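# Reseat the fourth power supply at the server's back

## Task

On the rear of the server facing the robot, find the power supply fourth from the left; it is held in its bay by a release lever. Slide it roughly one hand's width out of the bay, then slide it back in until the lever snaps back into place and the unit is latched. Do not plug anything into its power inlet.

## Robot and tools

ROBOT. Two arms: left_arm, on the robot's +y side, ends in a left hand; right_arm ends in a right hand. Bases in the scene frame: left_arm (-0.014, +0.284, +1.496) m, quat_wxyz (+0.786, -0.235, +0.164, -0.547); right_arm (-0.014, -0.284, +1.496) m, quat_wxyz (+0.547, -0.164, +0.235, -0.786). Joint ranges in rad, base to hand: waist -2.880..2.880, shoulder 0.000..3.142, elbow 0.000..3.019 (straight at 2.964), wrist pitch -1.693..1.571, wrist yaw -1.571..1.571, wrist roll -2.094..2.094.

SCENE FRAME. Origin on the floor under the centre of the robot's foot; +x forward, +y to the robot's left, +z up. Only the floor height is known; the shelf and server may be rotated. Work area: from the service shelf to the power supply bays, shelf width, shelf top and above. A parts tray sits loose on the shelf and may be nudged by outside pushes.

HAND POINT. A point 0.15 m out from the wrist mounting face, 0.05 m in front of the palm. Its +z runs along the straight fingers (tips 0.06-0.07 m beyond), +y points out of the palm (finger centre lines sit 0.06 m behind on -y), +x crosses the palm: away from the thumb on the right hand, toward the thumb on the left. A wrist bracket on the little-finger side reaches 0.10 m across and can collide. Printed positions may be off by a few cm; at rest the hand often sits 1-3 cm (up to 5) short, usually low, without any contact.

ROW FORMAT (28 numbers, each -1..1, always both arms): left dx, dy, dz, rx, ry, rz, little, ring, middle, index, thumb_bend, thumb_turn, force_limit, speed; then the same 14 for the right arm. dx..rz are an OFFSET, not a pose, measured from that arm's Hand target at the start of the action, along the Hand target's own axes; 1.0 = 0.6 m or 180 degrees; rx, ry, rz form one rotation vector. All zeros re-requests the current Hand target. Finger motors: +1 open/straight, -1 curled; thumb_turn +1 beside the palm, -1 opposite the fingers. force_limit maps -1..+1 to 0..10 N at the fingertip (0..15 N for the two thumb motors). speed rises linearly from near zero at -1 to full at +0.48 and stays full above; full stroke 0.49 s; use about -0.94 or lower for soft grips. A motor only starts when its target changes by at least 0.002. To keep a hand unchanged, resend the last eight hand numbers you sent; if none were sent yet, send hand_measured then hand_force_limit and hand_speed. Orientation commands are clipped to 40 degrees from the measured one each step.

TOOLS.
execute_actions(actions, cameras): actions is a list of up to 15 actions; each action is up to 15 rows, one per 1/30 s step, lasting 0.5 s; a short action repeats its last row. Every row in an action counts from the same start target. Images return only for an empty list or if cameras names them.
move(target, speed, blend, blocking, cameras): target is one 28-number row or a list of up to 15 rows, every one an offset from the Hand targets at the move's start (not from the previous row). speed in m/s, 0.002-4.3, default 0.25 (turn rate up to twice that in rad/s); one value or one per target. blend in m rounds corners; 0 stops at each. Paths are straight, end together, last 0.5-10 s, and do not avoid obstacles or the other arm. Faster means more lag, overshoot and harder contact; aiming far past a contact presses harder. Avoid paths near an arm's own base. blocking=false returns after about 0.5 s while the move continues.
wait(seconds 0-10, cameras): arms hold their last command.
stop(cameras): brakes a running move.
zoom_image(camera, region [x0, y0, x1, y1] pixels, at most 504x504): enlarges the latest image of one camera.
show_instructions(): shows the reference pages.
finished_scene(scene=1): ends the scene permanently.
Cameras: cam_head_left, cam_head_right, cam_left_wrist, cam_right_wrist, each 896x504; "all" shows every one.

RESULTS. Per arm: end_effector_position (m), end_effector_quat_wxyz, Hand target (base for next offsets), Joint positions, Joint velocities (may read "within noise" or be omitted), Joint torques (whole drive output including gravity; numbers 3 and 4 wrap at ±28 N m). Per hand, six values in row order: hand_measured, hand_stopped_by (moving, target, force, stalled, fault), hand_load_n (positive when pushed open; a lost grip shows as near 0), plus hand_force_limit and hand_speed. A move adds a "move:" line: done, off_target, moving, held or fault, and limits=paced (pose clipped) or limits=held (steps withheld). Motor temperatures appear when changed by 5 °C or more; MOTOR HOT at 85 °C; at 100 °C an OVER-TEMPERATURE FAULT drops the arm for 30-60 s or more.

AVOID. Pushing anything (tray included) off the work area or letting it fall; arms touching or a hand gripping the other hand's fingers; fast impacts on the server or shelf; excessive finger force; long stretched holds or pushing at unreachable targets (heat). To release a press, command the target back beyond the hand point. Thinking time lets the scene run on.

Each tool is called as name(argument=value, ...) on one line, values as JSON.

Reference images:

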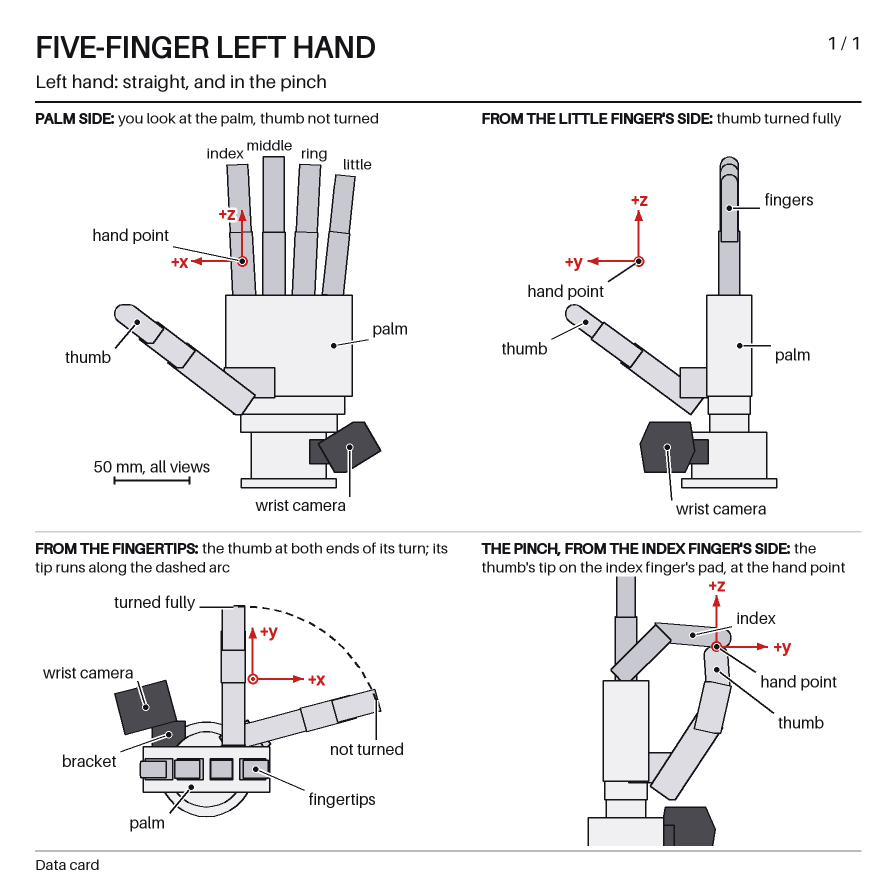

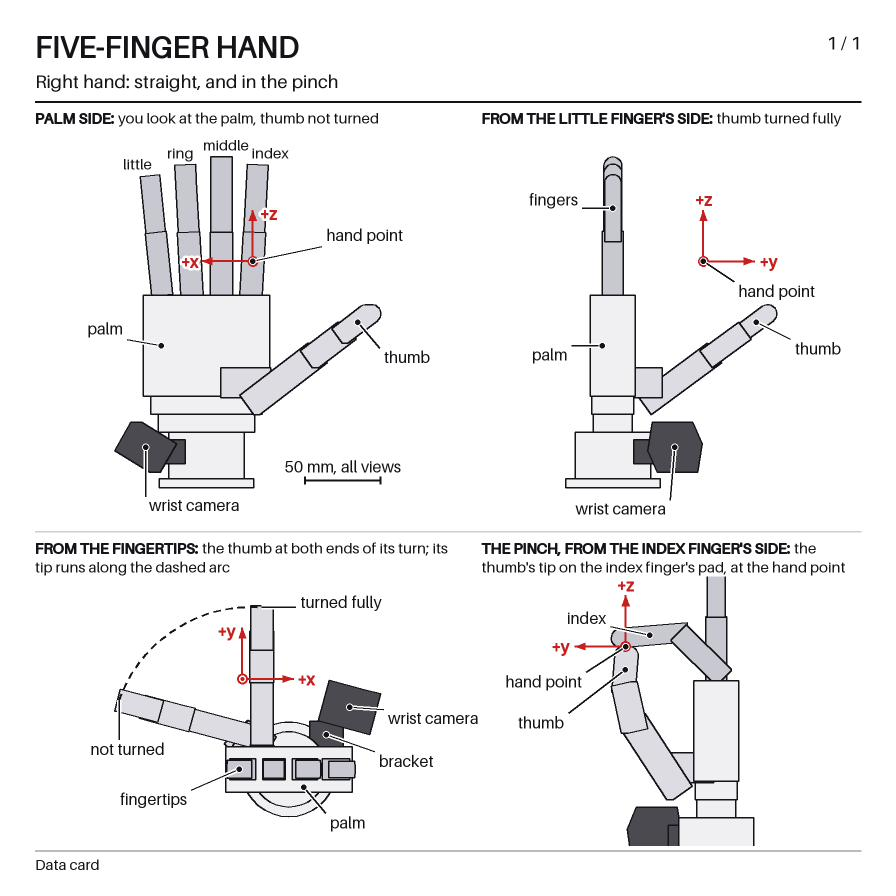

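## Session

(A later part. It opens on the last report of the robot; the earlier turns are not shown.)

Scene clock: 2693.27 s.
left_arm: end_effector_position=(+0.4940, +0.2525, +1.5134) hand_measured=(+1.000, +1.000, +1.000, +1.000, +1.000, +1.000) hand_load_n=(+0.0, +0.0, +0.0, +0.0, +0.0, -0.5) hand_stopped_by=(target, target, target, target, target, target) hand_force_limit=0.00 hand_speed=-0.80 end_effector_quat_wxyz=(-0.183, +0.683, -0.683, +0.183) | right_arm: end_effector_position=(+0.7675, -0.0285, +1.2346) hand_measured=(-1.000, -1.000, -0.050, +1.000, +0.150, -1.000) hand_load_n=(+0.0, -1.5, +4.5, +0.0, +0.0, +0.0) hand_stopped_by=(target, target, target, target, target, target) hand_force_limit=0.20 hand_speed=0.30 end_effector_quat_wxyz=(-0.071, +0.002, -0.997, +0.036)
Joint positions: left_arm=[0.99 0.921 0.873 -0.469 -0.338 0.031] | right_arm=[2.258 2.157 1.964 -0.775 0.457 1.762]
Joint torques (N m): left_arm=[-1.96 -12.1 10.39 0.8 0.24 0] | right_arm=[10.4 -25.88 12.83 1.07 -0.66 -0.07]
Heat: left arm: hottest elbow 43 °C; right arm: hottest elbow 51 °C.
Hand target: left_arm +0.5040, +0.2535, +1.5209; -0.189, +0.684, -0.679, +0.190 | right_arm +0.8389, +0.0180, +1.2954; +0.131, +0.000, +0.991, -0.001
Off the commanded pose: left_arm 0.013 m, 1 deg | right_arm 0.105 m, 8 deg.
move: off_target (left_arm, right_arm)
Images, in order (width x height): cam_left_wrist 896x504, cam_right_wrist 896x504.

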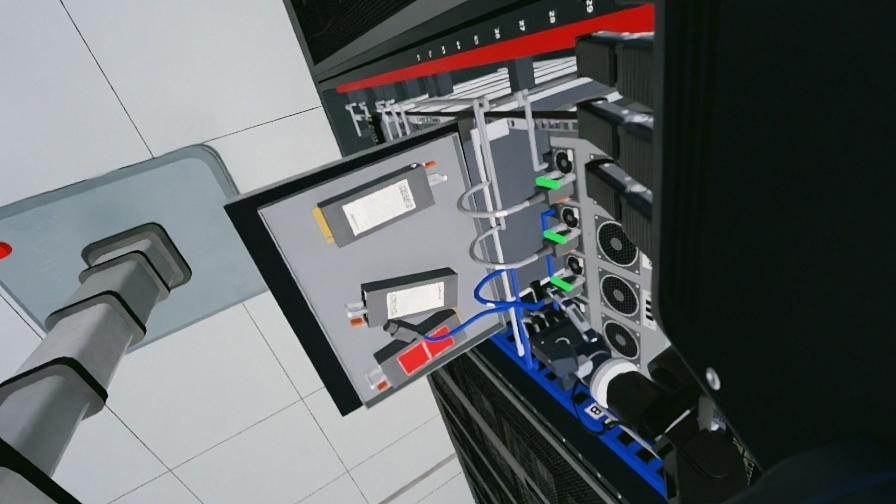

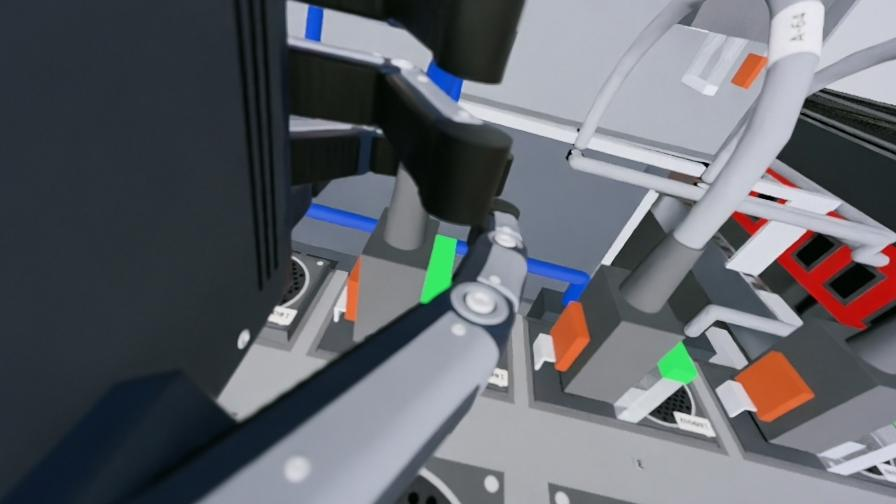

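move(target=[[0,0,0,0,0,0,1,1,1,1,1,1,0,-0.8,0.2271,-0.08,0.0168,0.0,0.0,0.0,-1,-1,-0.05,1,0.15,-1,0.2,0.3]], speed=0.12, cameras=["cam_left_wrist","cam_right_wrist"])

zoom_image(camera="cam_left_wrist", region=[530, 290, 600, 360])

Scene clock: 2698.90 s.
left_arm: end_effector_position=(+0.4940, +0.2525, +1.5134) hand_measured=(+1.000, +1.000, +1.000, +1.000, +1.000, +1.000) hand_load_n=(+0.0, +0.0, +0.0, +0.0, +0.0, +0.0) hand_stopped_by=(target, target, target, target, target, target) hand_force_limit=0.00 hand_speed=-0.80 end_effector_quat_wxyz=(-0.183, +0.683, -0.683, +0.183) | right_arm: end_effector_position=(+0.7448, -0.0345, +1.2434) hand_measured=(-1.000, -1.000, -0.050, +1.000, +0.150, -1.000) hand_load_n=(+0.0, +0.0, +10.0, +0.0, +0.0, +0.0) hand_stopped_by=(target, target, target, target, target, target) hand_force_limit=0.20 hand_speed=0.30 end_effector_quat_wxyz=(-0.162, -0.034, -0.986, -0.001)
Joint positions: left_arm=[0.99 0.921 0.873 -0.469 -0.338 0.031] | right_arm=[2.252 2.025 1.616 -0.345 0.42 1.75]
Joint torques (N m): left_arm=[-2.32 -12.16 10.24 0.84 0.23 0.01] | right_arm=[6.95 -25.17 0.84 -1.73 -0.3 -0.22]
Heat: left arm: hottest elbow 43 °C; right arm: hottest elbow 51 °C.
Hand target: left_arm +0.5040, +0.2535, +1.5209; -0.189, +0.684, -0.679, +0.190 | right_arm +0.7099, -0.0300, +1.2503; +0.131, +0.000, +0.991, +0.000
Off the commanded pose: left_arm 0.013 m, 1 deg | right_arm 0.036 m, 5 deg.
move: off_target (left_arm, right_arm)
Images, in order (width x height): cam_left_wrist 896x504, cam_right_wrist 896x504.

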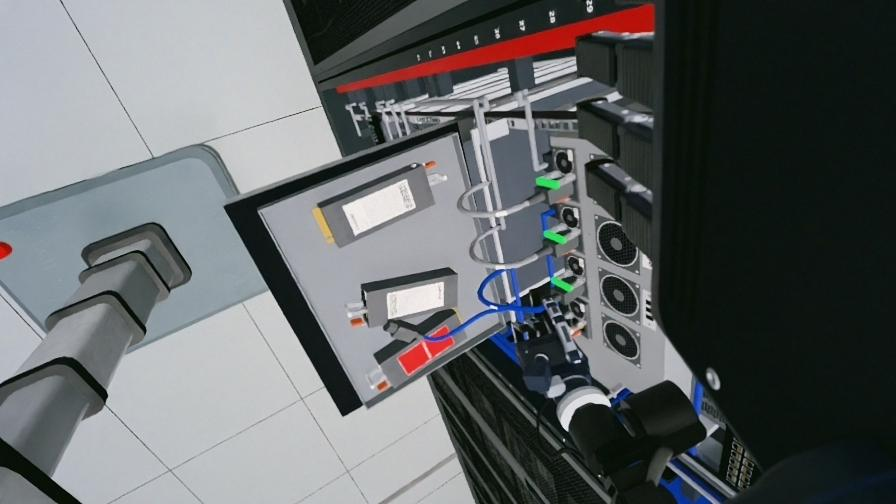

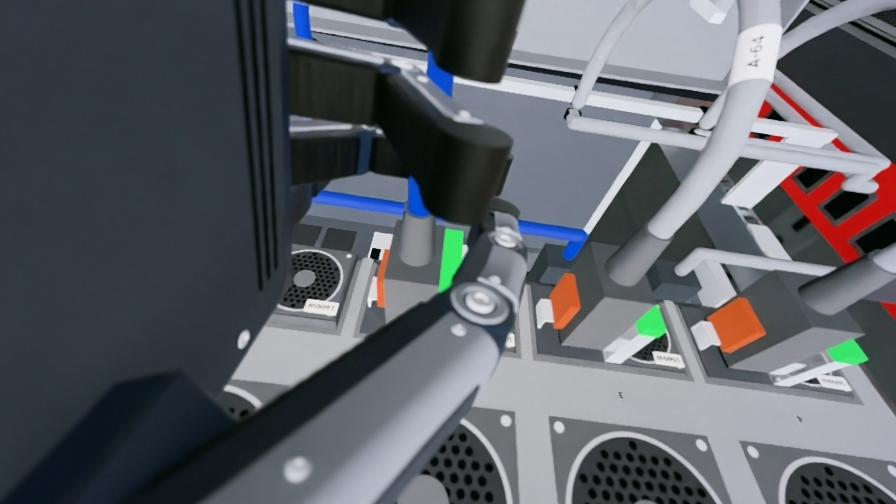

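Scaled by 7.200 from the camera's 896x504 image, which has a finer 1280x720 frame.

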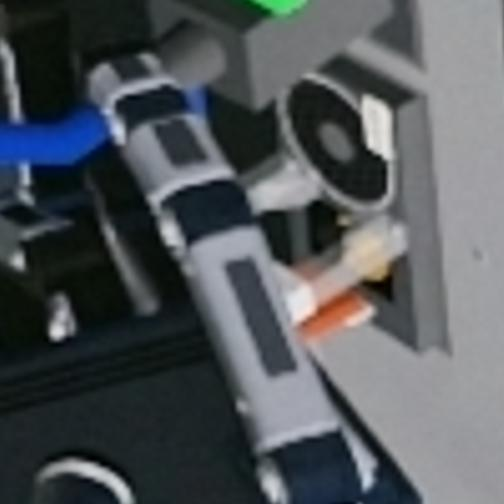

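move(target=[[0,0,0,0,0,0,1,1,1,1,1,1,0,-0.8,-0.05,0,0.0,0.0,0.0,0.0,-1,-1,-0.05,1,0.15,-1,0.2,0.3],[0,0,0,0,0,0,1,1,1,1,1,1,0,-0.8,-0.05,0,0.0,0.0,0.0,0.0,-1,-1,0.9,1,0.15,-1,0.2,0.3]], speed=0.1, cameras=["cam_left_wrist","cam_right_wrist","cam_head_left"])

zoom_image(camera="cam_left_wrist", region=[530, 290, 600, 360])

Scene clock: 2705.20 s.
left_arm: end_effector_position=(+0.4940, +0.2525, +1.5134) hand_measured=(+1.000, +1.000, +1.000, +1.000, +1.000, +1.000) hand_load_n=(+0.0, +0.0, +0.0, +0.0, +0.0, +0.0) hand_stopped_by=(target, target, target, target, target, target) hand_force_limit=0.00 hand_speed=-0.80 end_effector_quat_wxyz=(-0.183, +0.683, -0.683, +0.183) | right_arm: end_effector_position=(+0.7336, -0.0357, +1.2427) hand_measured=(-1.000, -1.000, +0.900, +1.000, +0.150, -1.000) hand_load_n=(+0.0, +0.0, +0.0, +0.0, +0.0, +0.0) hand_stopped_by=(target, target, target, target, target, target) hand_force_limit=0.20 hand_speed=0.30 end_effector_quat_wxyz=(-0.123, -0.007, -0.992, +0.005)
Joint positions: left_arm=[0.99 0.921 0.873 -0.469 -0.338 0.031] | right_arm=[2.251 2.024 1.653 -0.468 0.411 1.728]
Joint torques (N m): left_arm=[-2.08 -12.1 10.33 0.87 0.23 0] | right_arm=[6.65 -22.83 5.33 0.18 -0.03 -0.06]
Heat: left arm: hottest elbow 43 °C; right arm: hottest elbow 49 °C.
Hand target: left_arm +0.5040, +0.2535, +1.5209; -0.189, +0.684, -0.679, +0.190 | right_arm +0.7387, -0.0299, +1.2581; +0.131, +0.000, +0.991, +0.000
Off the commanded pose: left_arm 0.013 m, 1 deg | right_arm 0.017 m, 1 deg.
move: off_target (left_arm, right_arm); target 2's new numbers were sent with right_arm's hand 0.016 m and 4 deg from that target
Images, in order (width x height): cam_head_left 896x504, cam_left_wrist 896x504, cam_right_wrist 896x504.

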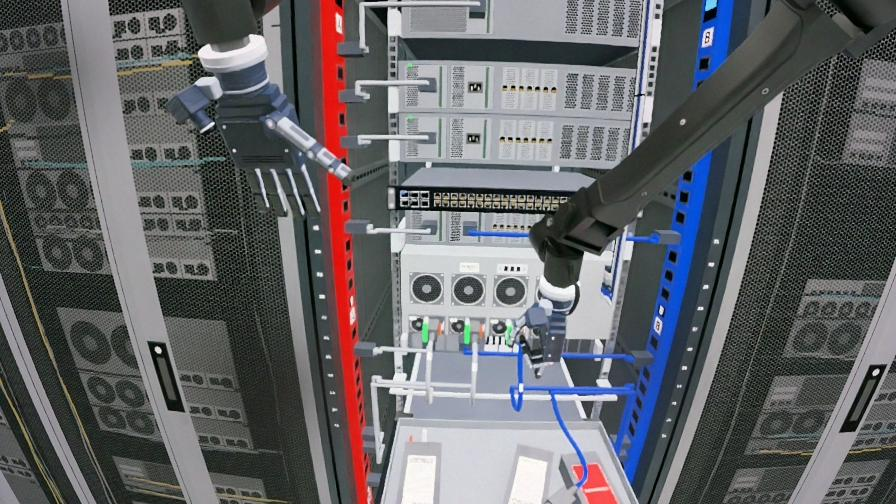

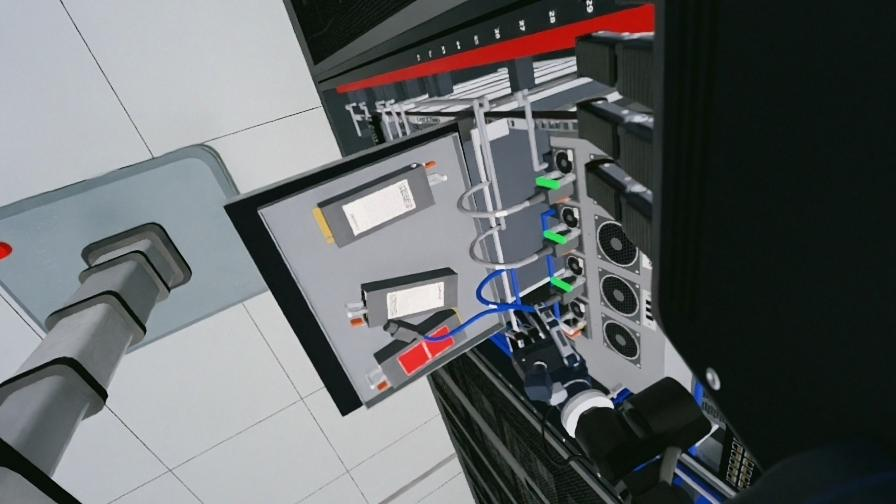

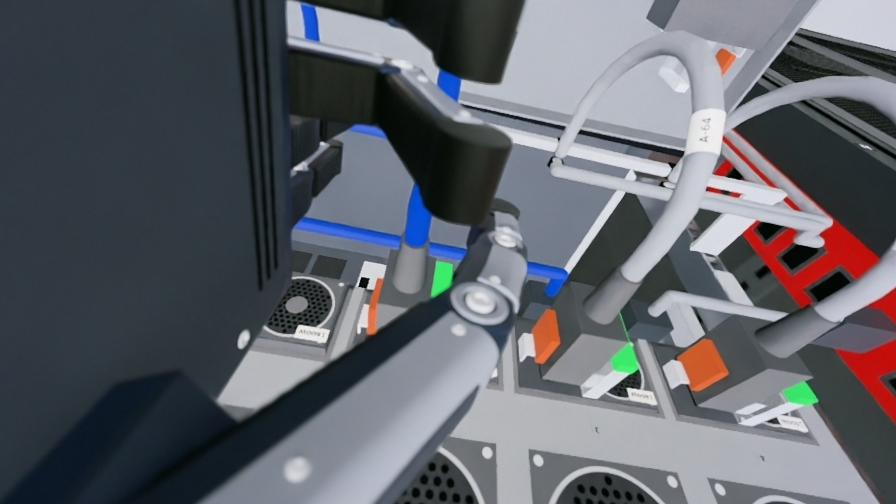

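Scaled by 7.200 from the camera's 896x504 image, which has a finer 1280x720 frame.

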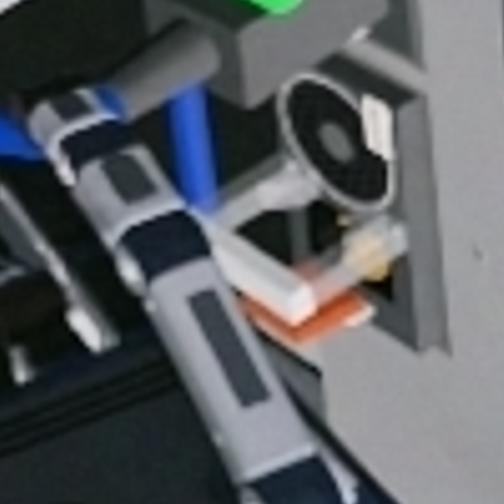

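move(target=[[0,0,0,0,0,0,1,1,1,1,1,1,0,-0.8,-0.0389,-0.005,-0.145,0.0,0.0,0.0,-1,-1,0.9,1,0.15,-1,0.2,0.3]], speed=0.12, cameras=["cam_left_wrist","cam_right_wrist"])

zoom_image(camera="cam_left_wrist", region=[530, 280, 600, 350])

Scene clock: 2713.63 s.
left_arm: end_effector_position=(+0.4940, +0.2525, +1.5134) hand_measured=(+1.000, +1.000, +1.000, +1.000, +1.000, +1.000) hand_load_n=(+0.0, +0.0, +0.0, +0.0, +0.0, +0.0) hand_stopped_by=(target, target, target, target, target, target) hand_force_limit=0.00 hand_speed=-0.80 end_effector_quat_wxyz=(-0.183, +0.683, -0.683, +0.183) | right_arm: end_effector_position=(+0.7391, -0.0371, +1.3347) hand_measured=(-1.000, -1.000, +0.900, +1.000, +0.150, -1.000) hand_load_n=(+0.0, +0.0, +0.0, +0.0, +0.0, +0.0) hand_stopped_by=(target, target, target, target, target, target) hand_force_limit=0.20 hand_speed=0.30 end_effector_quat_wxyz=(-0.127, +0.003, -0.992, +0.004)
Joint positions: left_arm=[0.99 0.921 0.873 -0.469 -0.338 0.031] | right_arm=[2.295 1.871 1.636 -0.611 0.437 1.742]
Joint torques (N m): left_arm=[-1.55 -11.99 10.41 0.85 0.23 0.02] | right_arm=[6.83 -22.77 5.27 0.25 0.21 0.12]
Heat: left arm: hottest elbow 43 °C; right arm: hottest elbow 48 °C.
Hand target: left_arm +0.5040, +0.2535, +1.5209; -0.189, +0.684, -0.679, +0.190 | right_arm +0.7386, -0.0327, +1.3481; +0.131, +0.000, +0.991, +0.000
Off the commanded pose: left_arm 0.013 m, 1 deg | right_arm 0.014 m, 1 deg.
move: off_target (left_arm, right_arm)
Images, in order (width x height): cam_left_wrist 896x504, cam_right_wrist 896x504.

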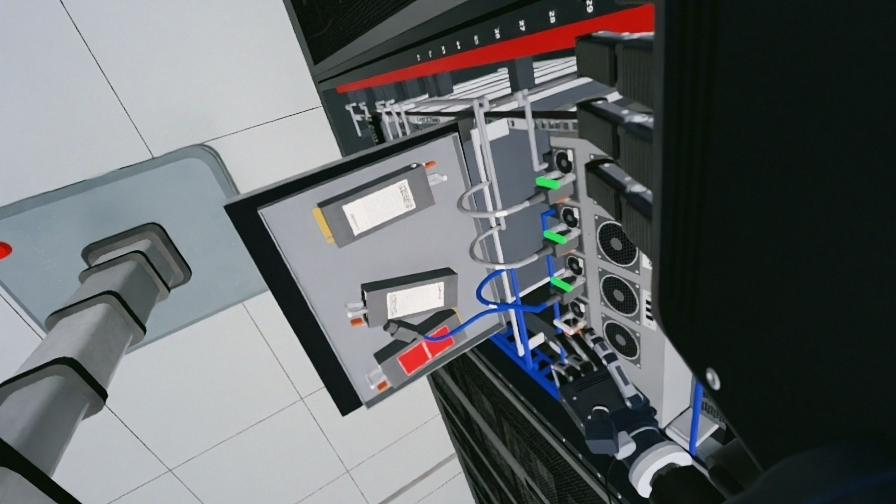

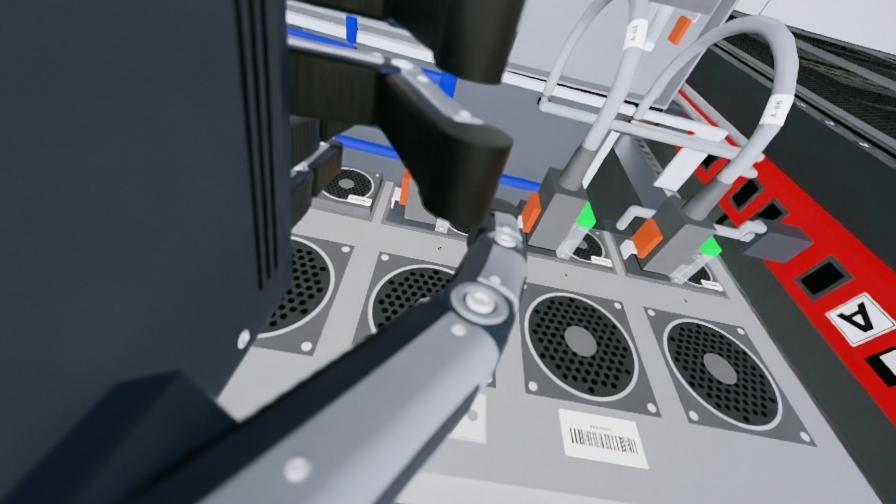

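Scaled by 7.200 from the camera's 896x504 image, which has a finer 1280x720 frame.

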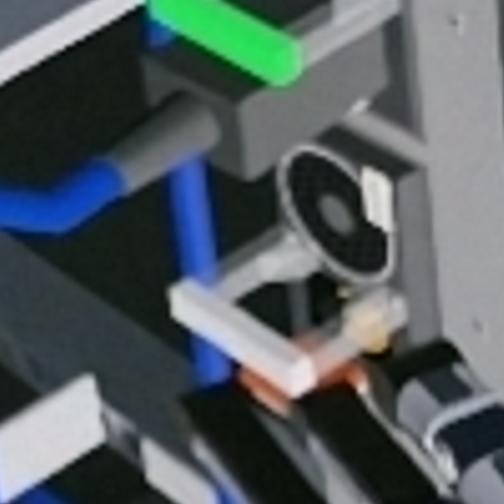

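move(target=[[0,0,0,0,0,0,1,1,1,1,1,1,0,-0.8,0.18,-0.1,-0.08,0.0,0.0,0.0,-1,-1,0.9,1,0.15,-1,0.2,0.3]], speed=0.2, cameras=["all"])

zoom_image(camera="cam_left_wrist", region=[530, 260, 600, 360])

zoom_image(camera="cam_head_left", region=[400, 300, 580, 390])

zoom_image(camera="cam_head_right", region=[400, 300, 580, 390])

Scene clock: 2721.00 s.
left_arm: end_effector_position=(+0.4940, +0.2525, +1.5134) hand_measured=(+1.000, +1.000, +1.000, +1.000, +1.000, +1.000) hand_load_n=(+0.0, +0.0, +0.0, +0.0, +0.0, +0.0) hand_stopped_by=(target, target, target, target, target, target) hand_force_limit=0.00 hand_speed=-0.80 end_effector_quat_wxyz=(-0.183, +0.683, -0.683, +0.183) | right_arm: end_effector_position=(+0.6160, -0.0841, +1.3580) hand_measured=(-1.000, -1.000, +0.900, +1.000, +0.150, -1.000) hand_load_n=(+0.0, +0.0, +0.0, +0.0, +0.0, +0.0) hand_stopped_by=(target, target, target, target, target, target) hand_force_limit=0.20 hand_speed=0.30 end_effector_quat_wxyz=(-0.120, +0.004, -0.993, +0.001)
Joint positions: left_arm=[0.99 0.921 0.873 -0.469 -0.338 0.031] | right_arm=[2.289 1.584 1.159 -0.432 0.425 1.741]
Joint torques (N m): left_arm=[-1.55 -11.99 10.24 0.72 0.21 0] | right_arm=[2.73 -17.67 4.29 0.98 -0.13 -0.08]
Heat: left arm: hottest elbow 43 °C; right arm: hottest elbow 48 °C.
Hand target: left_arm +0.5040, +0.2535, +1.5209; -0.189, +0.684, -0.679, +0.190 | right_arm +0.6220, -0.0930, +1.3665; +0.131, +0.000, +0.991, -0.001
Off the commanded pose: left_arm 0.013 m, 1 deg | right_arm 0.014 m, 1 deg.
move: off_target (left_arm, right_arm)

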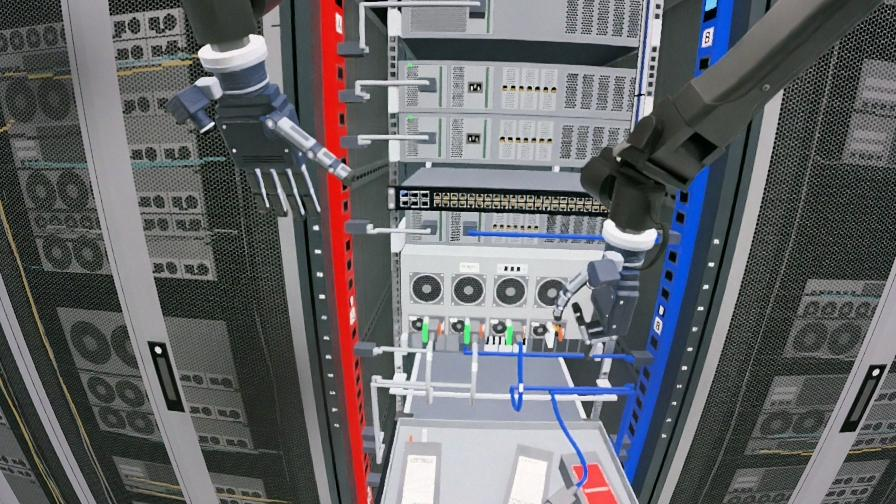

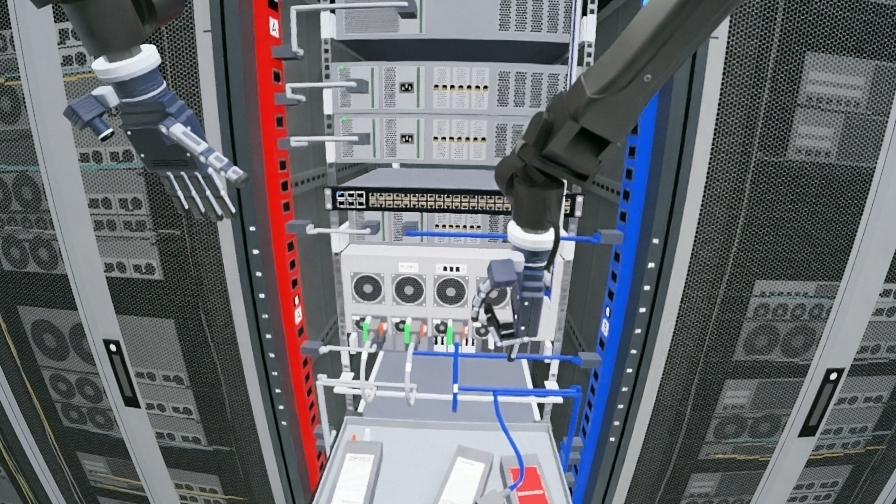

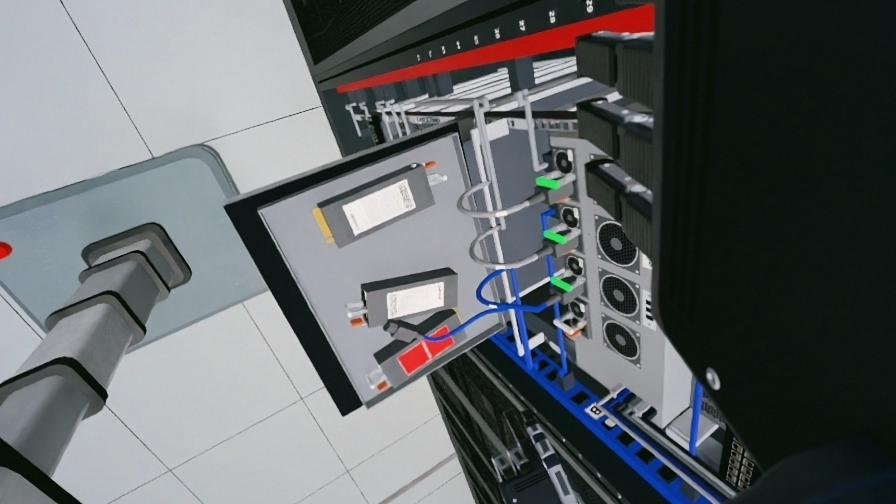

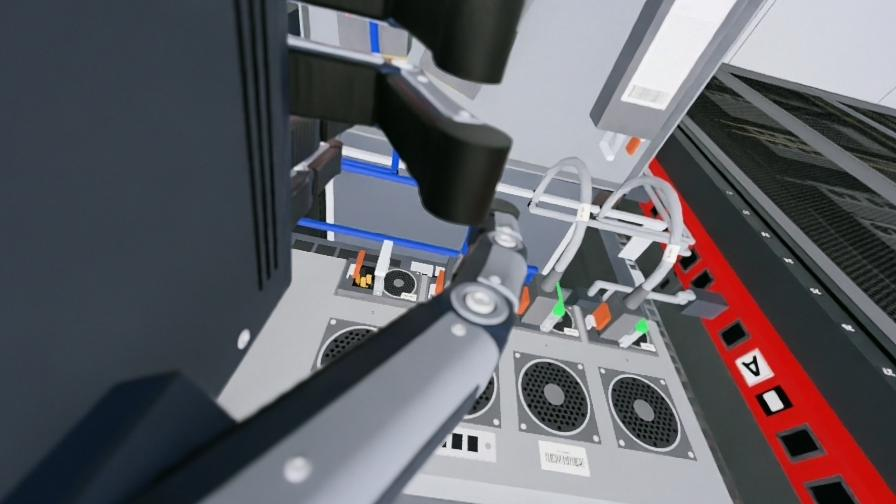

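Scaled by 5.040 from the camera's 896x504 image, which has a finer 1280x720 frame.

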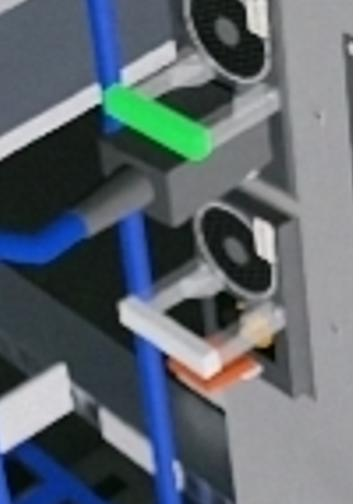

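Scaled by 2.800 from the camera's 896x504 image, which has a finer 1280x720 frame.

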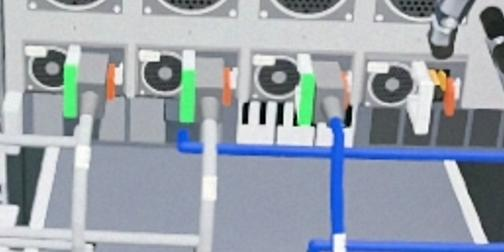

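Scaled by 2.800 from the camera's 896x504 image, which has a finer 1280x720 frame.

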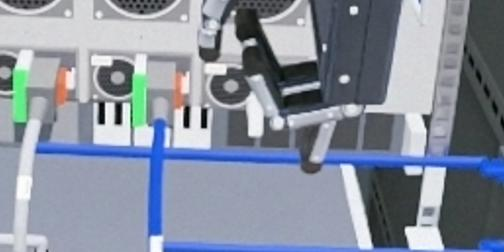

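move(target=[[0,0,0,0,0,0,1,1,1,1,1,1,0,-0.8,0.0,0.1,0.0,0.0,0.0,0.0,-1,-1,0.9,1,0.15,-1,0.2,0.3]], speed=0.2, cameras=["cam_right_wrist"])

zoom_image(camera="cam_right_wrist", region=[290, 200, 450, 320])

Scene clock: 2730.90 s.
left_arm: end_effector_position=(+0.4940, +0.2525, +1.5134) hand_measured=(+1.000, +1.000, +1.000, +1.000, +1.000, +1.000) hand_load_n=(+0.0, +0.0, +0.0, +0.0, +0.0, +0.0) hand_stopped_by=(target, target, target, target, target, target) hand_force_limit=0.00 hand_speed=-0.80 end_effector_quat_wxyz=(-0.183, +0.683, -0.683, +0.183) | right_arm: end_effector_position=(+0.6050, -0.0367, +1.3621) hand_measured=(-1.000, -1.000, +0.900, +1.000, +0.150, -1.000) hand_load_n=(+0.5, +0.0, +0.0, +0.0, +0.0, +0.0) hand_stopped_by=(target, target, target, target, target, target) hand_force_limit=0.20 hand_speed=0.30 end_effector_quat_wxyz=(-0.123, +0.010, -0.992, +0.002)
Joint positions: left_arm=[0.99 0.921 0.873 -0.469 -0.338 0.031] | right_arm=[2.382 1.624 1.179 -0.441 0.486 1.805]
Joint torques (N m): left_arm=[-2.08 -11.75 10.35 0.83 0.23 0.02] | right_arm=[4.66 -14.51 7.65 0.23 0.25 0.14]
Heat: left arm: hottest elbow 43 °C; right arm: hottest elbow 46 °C.
Hand target: left_arm +0.5040, +0.2535, +1.5209; -0.189, +0.684, -0.679, +0.190 | right_arm +0.6221, -0.0328, +1.3667; +0.131, +0.000, +0.991, +0.000
Off the commanded pose: left_arm 0.013 m, 1 deg | right_arm 0.018 m, 1 deg.
move: off_target (left_arm, right_arm)
Images, in order (width x height): cam_right_wrist 896x504.

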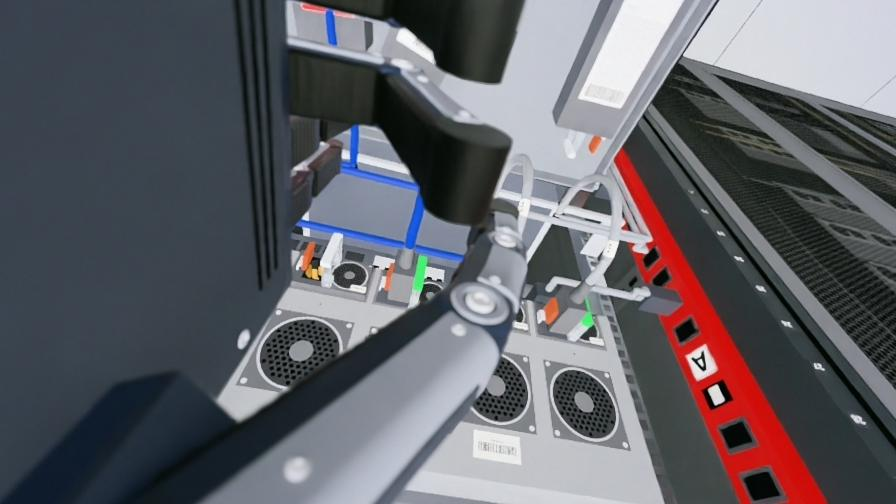

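Scaled by 3.150 from the camera's 896x504 image, which has a finer 1280x720 frame.

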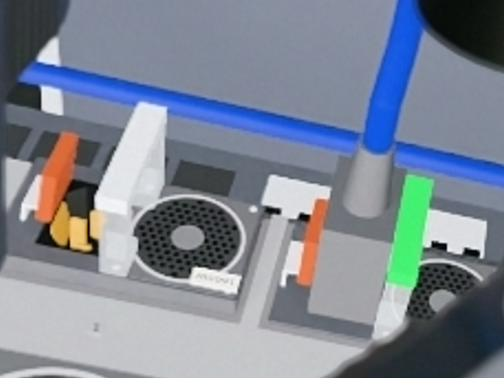

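move(target=[[0,0,0,0,0,0,1,1,1,1,1,1,0,-0.8,0.0451,-0.1333,0.0397,0.0,0.0,0.0,-1,-1,-1,-1,0.9,-0.8,0.0,0.0],[0,0,0,0,0,0,1,1,1,1,1,1,0,-0.8,0.0451,-0.1333,0.0397,-0.0161,-0.1079,-0.6947,-1,-1,-1,-1,0.9,-0.8,0.0,0.0]], speed=[0.25,0.4], blend=[0.02,0])

Scene clock: 2754.17 s.
left_arm: end_effector_position=(+0.4940, +0.2525, +1.5134) hand_measured=(+1.000, +1.000, +1.000, +1.000, +1.000, +1.000) hand_load_n=(+0.0, +0.0, +0.0, +0.0, +0.0, +0.0) hand_stopped_by=(target, target, target, target, target, target) hand_force_limit=0.00 hand_speed=-0.80 end_effector_quat_wxyz=(-0.183, +0.683, -0.683, +0.183) | right_arm: end_effector_position=(+0.5860, -0.1231, +1.3330) hand_measured=(-1.000, -1.000, -1.000, -1.000, +0.900, -0.800) hand_load_n=(+0.0, +0.5, +0.0, +0.0, +0.0, +0.0) hand_stopped_by=(target, target, target, target, target, target) hand_force_limit=0.00 hand_speed=0.00 end_effector_quat_wxyz=(-0.185, +0.876, -0.437, +0.090)
Joint positions: left_arm=[0.99 0.921 0.873 -0.469 -0.338 0.031] | right_arm=[2.233 1.631 1.262 -0.344 0.15 -0.518]
Joint torques (N m): left_arm=[-1.79 -11.81 10.41 0.76 0.21 0.03] | right_arm=[4.37 -15.68 8.4 0.36 -0.3 -0.08]
Heat: left arm: hottest elbow 43 °C; right arm: hottest elbow 45 °C.
Hand target: left_arm +0.5040, +0.2535, +1.5209; -0.189, +0.684, -0.679, +0.190 | right_arm +0.6020, -0.1129, +1.3365; -0.194, +0.878, -0.428, +0.095
Off the commanded pose: left_arm 0.013 m, 1 deg | right_arm 0.020 m, 2 deg.
move: off_target (left_arm, right_arm)

move(target=[[0,0,0,0,0,0,1,1,1,1,1,1,0,-0.8,0.0884,0.0652,0.2665,0,0,0,-1,-1,-1,-1,0.9,-0.8,0.0,0.0]], speed=0.2, cameras=["cam_left_wrist"])

zoom_image(camera="cam_left_wrist", region=[520, 280, 620, 380])

Scene clock: 2758.90 s.
left_arm: end_effector_position=(+0.4940, +0.2525, +1.5134) hand_measured=(+1.000, +1.000, +1.000, +1.000, +1.000, +1.000) hand_load_n=(+0.0, +0.0, +0.0, +0.0, +0.0, -0.5) hand_stopped_by=(target, target, target, target, target, target) hand_force_limit=0.00 hand_speed=-0.80 end_effector_quat_wxyz=(-0.183, +0.683, -0.683, +0.183) | right_arm: end_effector_position=(+0.6432, -0.1315, +1.1774) hand_measured=(-1.000, -1.000, -1.000, -1.000, +0.900, -0.800) hand_load_n=(+0.0, +0.0, +0.0, +0.0, +0.0, +0.0) hand_stopped_by=(target, target, target, target, target, target) hand_force_limit=0.00 hand_speed=0.00 end_effector_quat_wxyz=(-0.189, +0.879, -0.429, +0.084)
Joint positions: left_arm=[0.99 0.921 0.873 -0.469 -0.338 0.031] | right_arm=[2.116 2.016 1.542 -0.24 0.046 -0.605]
Joint torques (N m): left_arm=[-1.9 -11.93 10.29 0.72 0.24 0.01] | right_arm=[3.72 -19.84 7.06 0.79 -0.36 -0.1]
Heat: left arm: hottest elbow 43 °C; right arm: hottest elbow 45 °C.
Hand target: left_arm +0.5040, +0.2535, +1.5209; -0.189, +0.684, -0.679, +0.190 | right_arm +0.6600, -0.1349, +1.1751; -0.194, +0.878, -0.428, +0.095
Off the commanded pose: left_arm 0.013 m, 1 deg | right_arm 0.017 m, 1 deg.
move: off_target (left_arm, right_arm)
Images, in order (width x height): cam_left_wrist 896x504.

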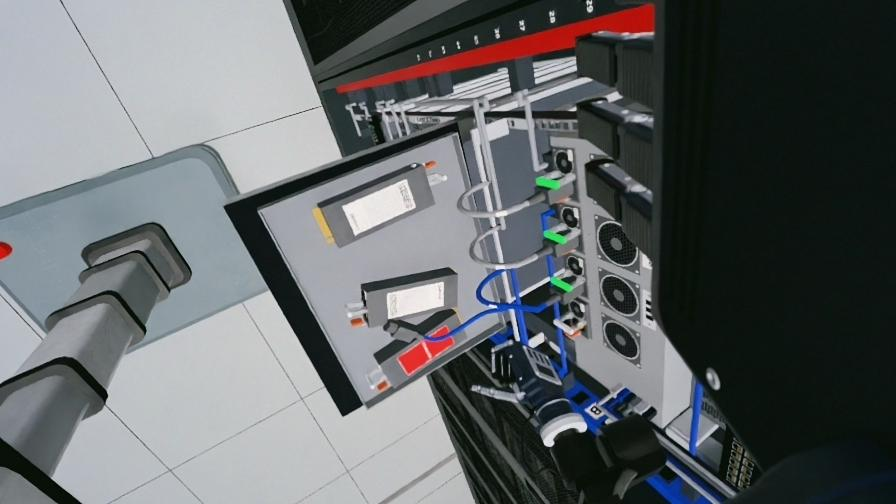

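Scaled by 5.040 from the camera's 896x504 image, which has a finer 1280x720 frame.

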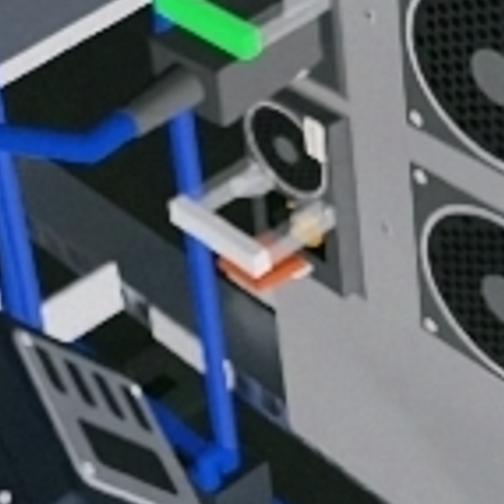

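move(target=[[0,0,0,0,0,0,1,1,1,1,1,1,0,-0.8,0.0758,-0.0805,0.0375,0,0,0,-1,-1,-1,-1,0.9,-0.8,0.0,0.0]], speed=0.1, cameras=["cam_left_wrist"])

zoom_image(camera="cam_left_wrist", region=[520, 280, 620, 380])

Scene clock: 2763.33 s.
left_arm: end_effector_position=(+0.4940, +0.2525, +1.5134) hand_measured=(+1.000, +1.000, +1.000, +1.000, +1.000, +1.000) hand_load_n=(+0.0, +0.0, +0.0, +0.0, +0.0, +0.0) hand_stopped_by=(target, target, target, target, target, target) hand_force_limit=0.00 hand_speed=-0.80 end_effector_quat_wxyz=(-0.183, +0.683, -0.683, +0.183) | right_arm: end_effector_position=(+0.7041, -0.1317, +1.1880) hand_measured=(-1.000, -1.000, -1.000, -1.000, +0.900, -0.800) hand_load_n=(+0.0, +0.0, +0.0, +0.0, +0.0, +0.0) hand_stopped_by=(target, target, target, target, target, target) hand_force_limit=0.00 hand_speed=0.00 end_effector_quat_wxyz=(-0.188, +0.881, -0.427, +0.077)
Joint positions: left_arm=[0.99 0.921 0.873 -0.469 -0.338 0.031] | right_arm=[2.11 2.098 1.8 -0.43 0.036 -0.612]
Joint torques (N m): left_arm=[-1.9 -11.69 10.28 0.75 0.23 0.02] | right_arm=[3.96 -19.31 10.25 1.32 -0.37 -0.08]
Heat: left arm: hottest elbow 43 °C; right arm: hottest elbow 45 °C.
Hand target: left_arm +0.5040, +0.2535, +1.5209; -0.189, +0.684, -0.679, +0.190 | right_arm +0.7301, -0.1381, +1.1751; -0.194, +0.878, -0.428, +0.095
Off the commanded pose: left_arm 0.013 m, 1 deg | right_arm 0.030 m, 2 deg.
move: off_target (left_arm, right_arm)
Images, in order (width x height): cam_left_wrist 896x504.

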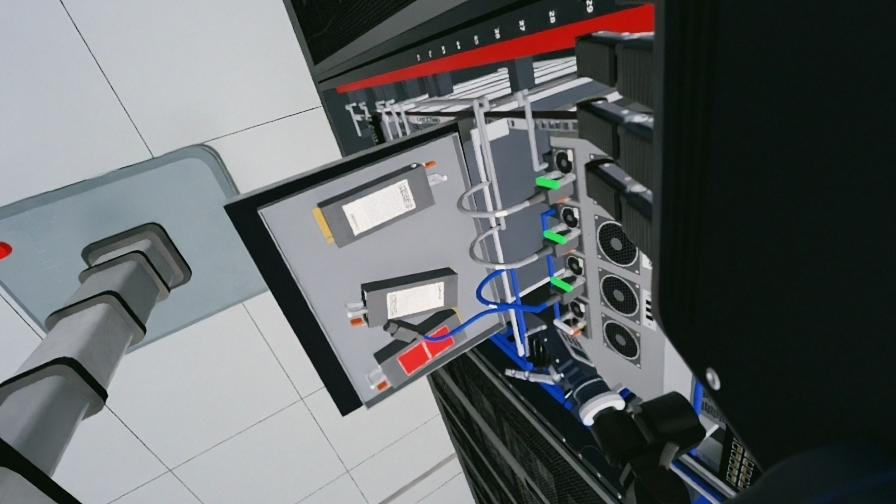

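Scaled by 5.040 from the camera's 896x504 image, which has a finer 1280x720 frame.

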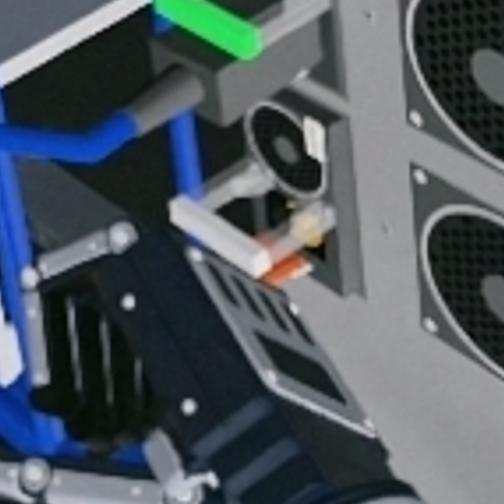

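move(target=[[0,0,0,0,0,0,1,1,1,1,1,1,0,-0.8,-0.0308,0.0498,0.0135,0,0,0,-1,-1,-1,-1,0.9,-0.8,0.0,0.0],[0,0,0,0,0,0,1,1,1,1,1,1,0,-0.8,0,0.0141,0.0302,0,0,0,-1,-1,-1,-1,0.9,-0.8,0.0,0.0],[0,0,0,0,0,0,1,1,1,1,1,1,0,-0.8,0.069,-0.0975,0.0638,0,0,0,-1,-1,-1,-1,0.9,-0.8,0.0,0.0]], speed=0.1, cameras=["cam_left_wrist"])

zoom_image(camera="cam_left_wrist", region=[520, 280, 620, 380])

Scene clock: 2771.00 s.
left_arm: end_effector_position=(+0.4940, +0.2525, +1.5134) hand_measured=(+1.000, +1.000, +1.000, +1.000, +1.000, +1.000) hand_load_n=(+0.0, +0.0, +0.0, +0.0, +0.0, +0.0) hand_stopped_by=(target, target, target, target, target, target) hand_force_limit=0.00 hand_speed=-0.80 end_effector_quat_wxyz=(-0.183, +0.683, -0.683, +0.183) | right_arm: end_effector_position=(+0.7051, -0.1325, +1.1908) hand_measured=(-1.000, -1.000, -1.000, -1.000, +0.900, -0.800) hand_load_n=(+0.0, +0.0, +0.0, +0.0, +0.0, +0.0) hand_stopped_by=(target, target, target, target, target, target) hand_force_limit=0.00 hand_speed=0.00 end_effector_quat_wxyz=(-0.176, +0.888, -0.421, +0.055)
Joint positions: left_arm=[0.99 0.921 0.873 -0.469 -0.338 0.031] | right_arm=[2.11 2.122 1.869 -0.528 0.033 -0.621]
Joint torques (N m): left_arm=[-2.08 -12.16 10.43 0.85 0.2 0.05] | right_arm=[3.66 -11.99 24.75 0.21 -0.33 -0.01]
Heat: left arm: hottest elbow 43 °C; right arm: hottest elbow 47 °C.
Hand target: left_arm +0.5040, +0.2535, +1.5209; -0.189, +0.684, -0.679, +0.190 | right_arm +0.8100, -0.1278, +1.1652; -0.194, +0.878, -0.428, +0.095
Off the commanded pose: left_arm 0.013 m, 1 deg | right_arm 0.108 m, 5 deg.
move: off_target (left_arm, right_arm)
Images, in order (width x height): cam_left_wrist 896x504.

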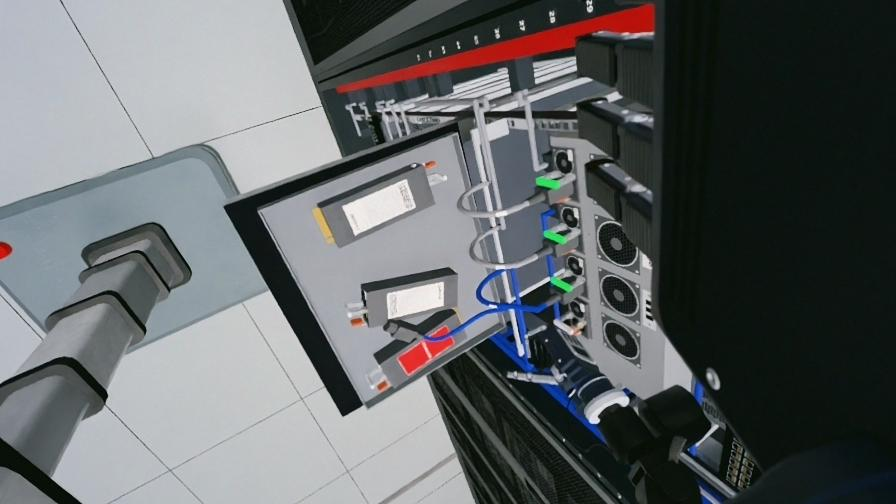

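Scaled by 5.040 from the camera's 896x504 image, which has a finer 1280x720 frame.

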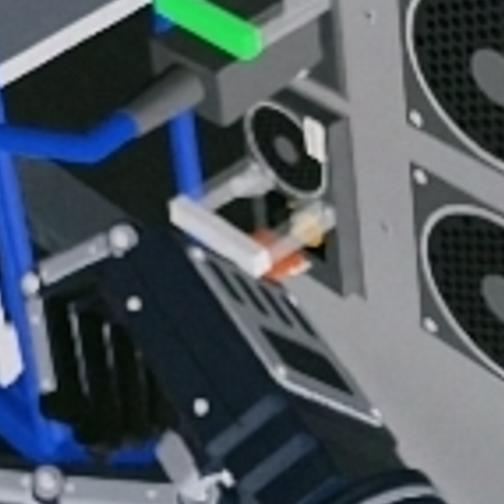

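move(target=[[0,0,0,0,0,0,1,1,1,1,1,1,0,-0.8,-0.0872,0.1116,-0.055,0,0,0,-1,-1,-1,-1,0.9,-0.8,0.0,0.0]], speed=0.15)

Scene clock: 2777.97 s.
left_arm: end_effector_position=(+0.4940, +0.2525, +1.5134) hand_measured=(+1.000, +1.000, +1.000, +1.000, +1.000, +1.000) hand_load_n=(+0.0, +0.0, +0.0, +0.0, +0.0, +0.0) hand_stopped_by=(target, target, target, target, target, target) hand_force_limit=0.00 hand_speed=-0.80 end_effector_quat_wxyz=(-0.183, +0.683, -0.683, +0.183) | right_arm: end_effector_position=(+0.7046, -0.1315, +1.1870) hand_measured=(-1.000, -1.000, -1.000, -1.000, +0.900, -0.800) hand_load_n=(+0.0, +0.0, +0.0, +0.0, -0.5, +0.0) hand_stopped_by=(target, target, target, target, target, target) hand_force_limit=0.00 hand_speed=0.00 end_effector_quat_wxyz=(-0.186, +0.884, -0.422, +0.072)
Joint positions: left_arm=[0.99 0.921 0.873 -0.469 -0.338 0.031] | right_arm=[2.11 2.107 1.819 -0.452 0.033 -0.622]
Joint torques (N m): left_arm=[-1.73 -12.1 10.3 0.75 0.19 0.02] | right_arm=[4.25 -20.07 6.74 3.62 -0.11 0.03]
Heat: left arm: hottest elbow 43 °C; right arm: hottest elbow 52 °C.
Hand target: left_arm +0.5040, +0.2535, +1.5209; -0.189, +0.684, -0.679, +0.190 | right_arm +0.7191, -0.1327, +1.1669; -0.194, +0.878, -0.428, +0.095
Off the commanded pose: left_arm 0.013 m, 1 deg | right_arm 0.025 m, 3 deg.
move: off_target (left_arm, right_arm)


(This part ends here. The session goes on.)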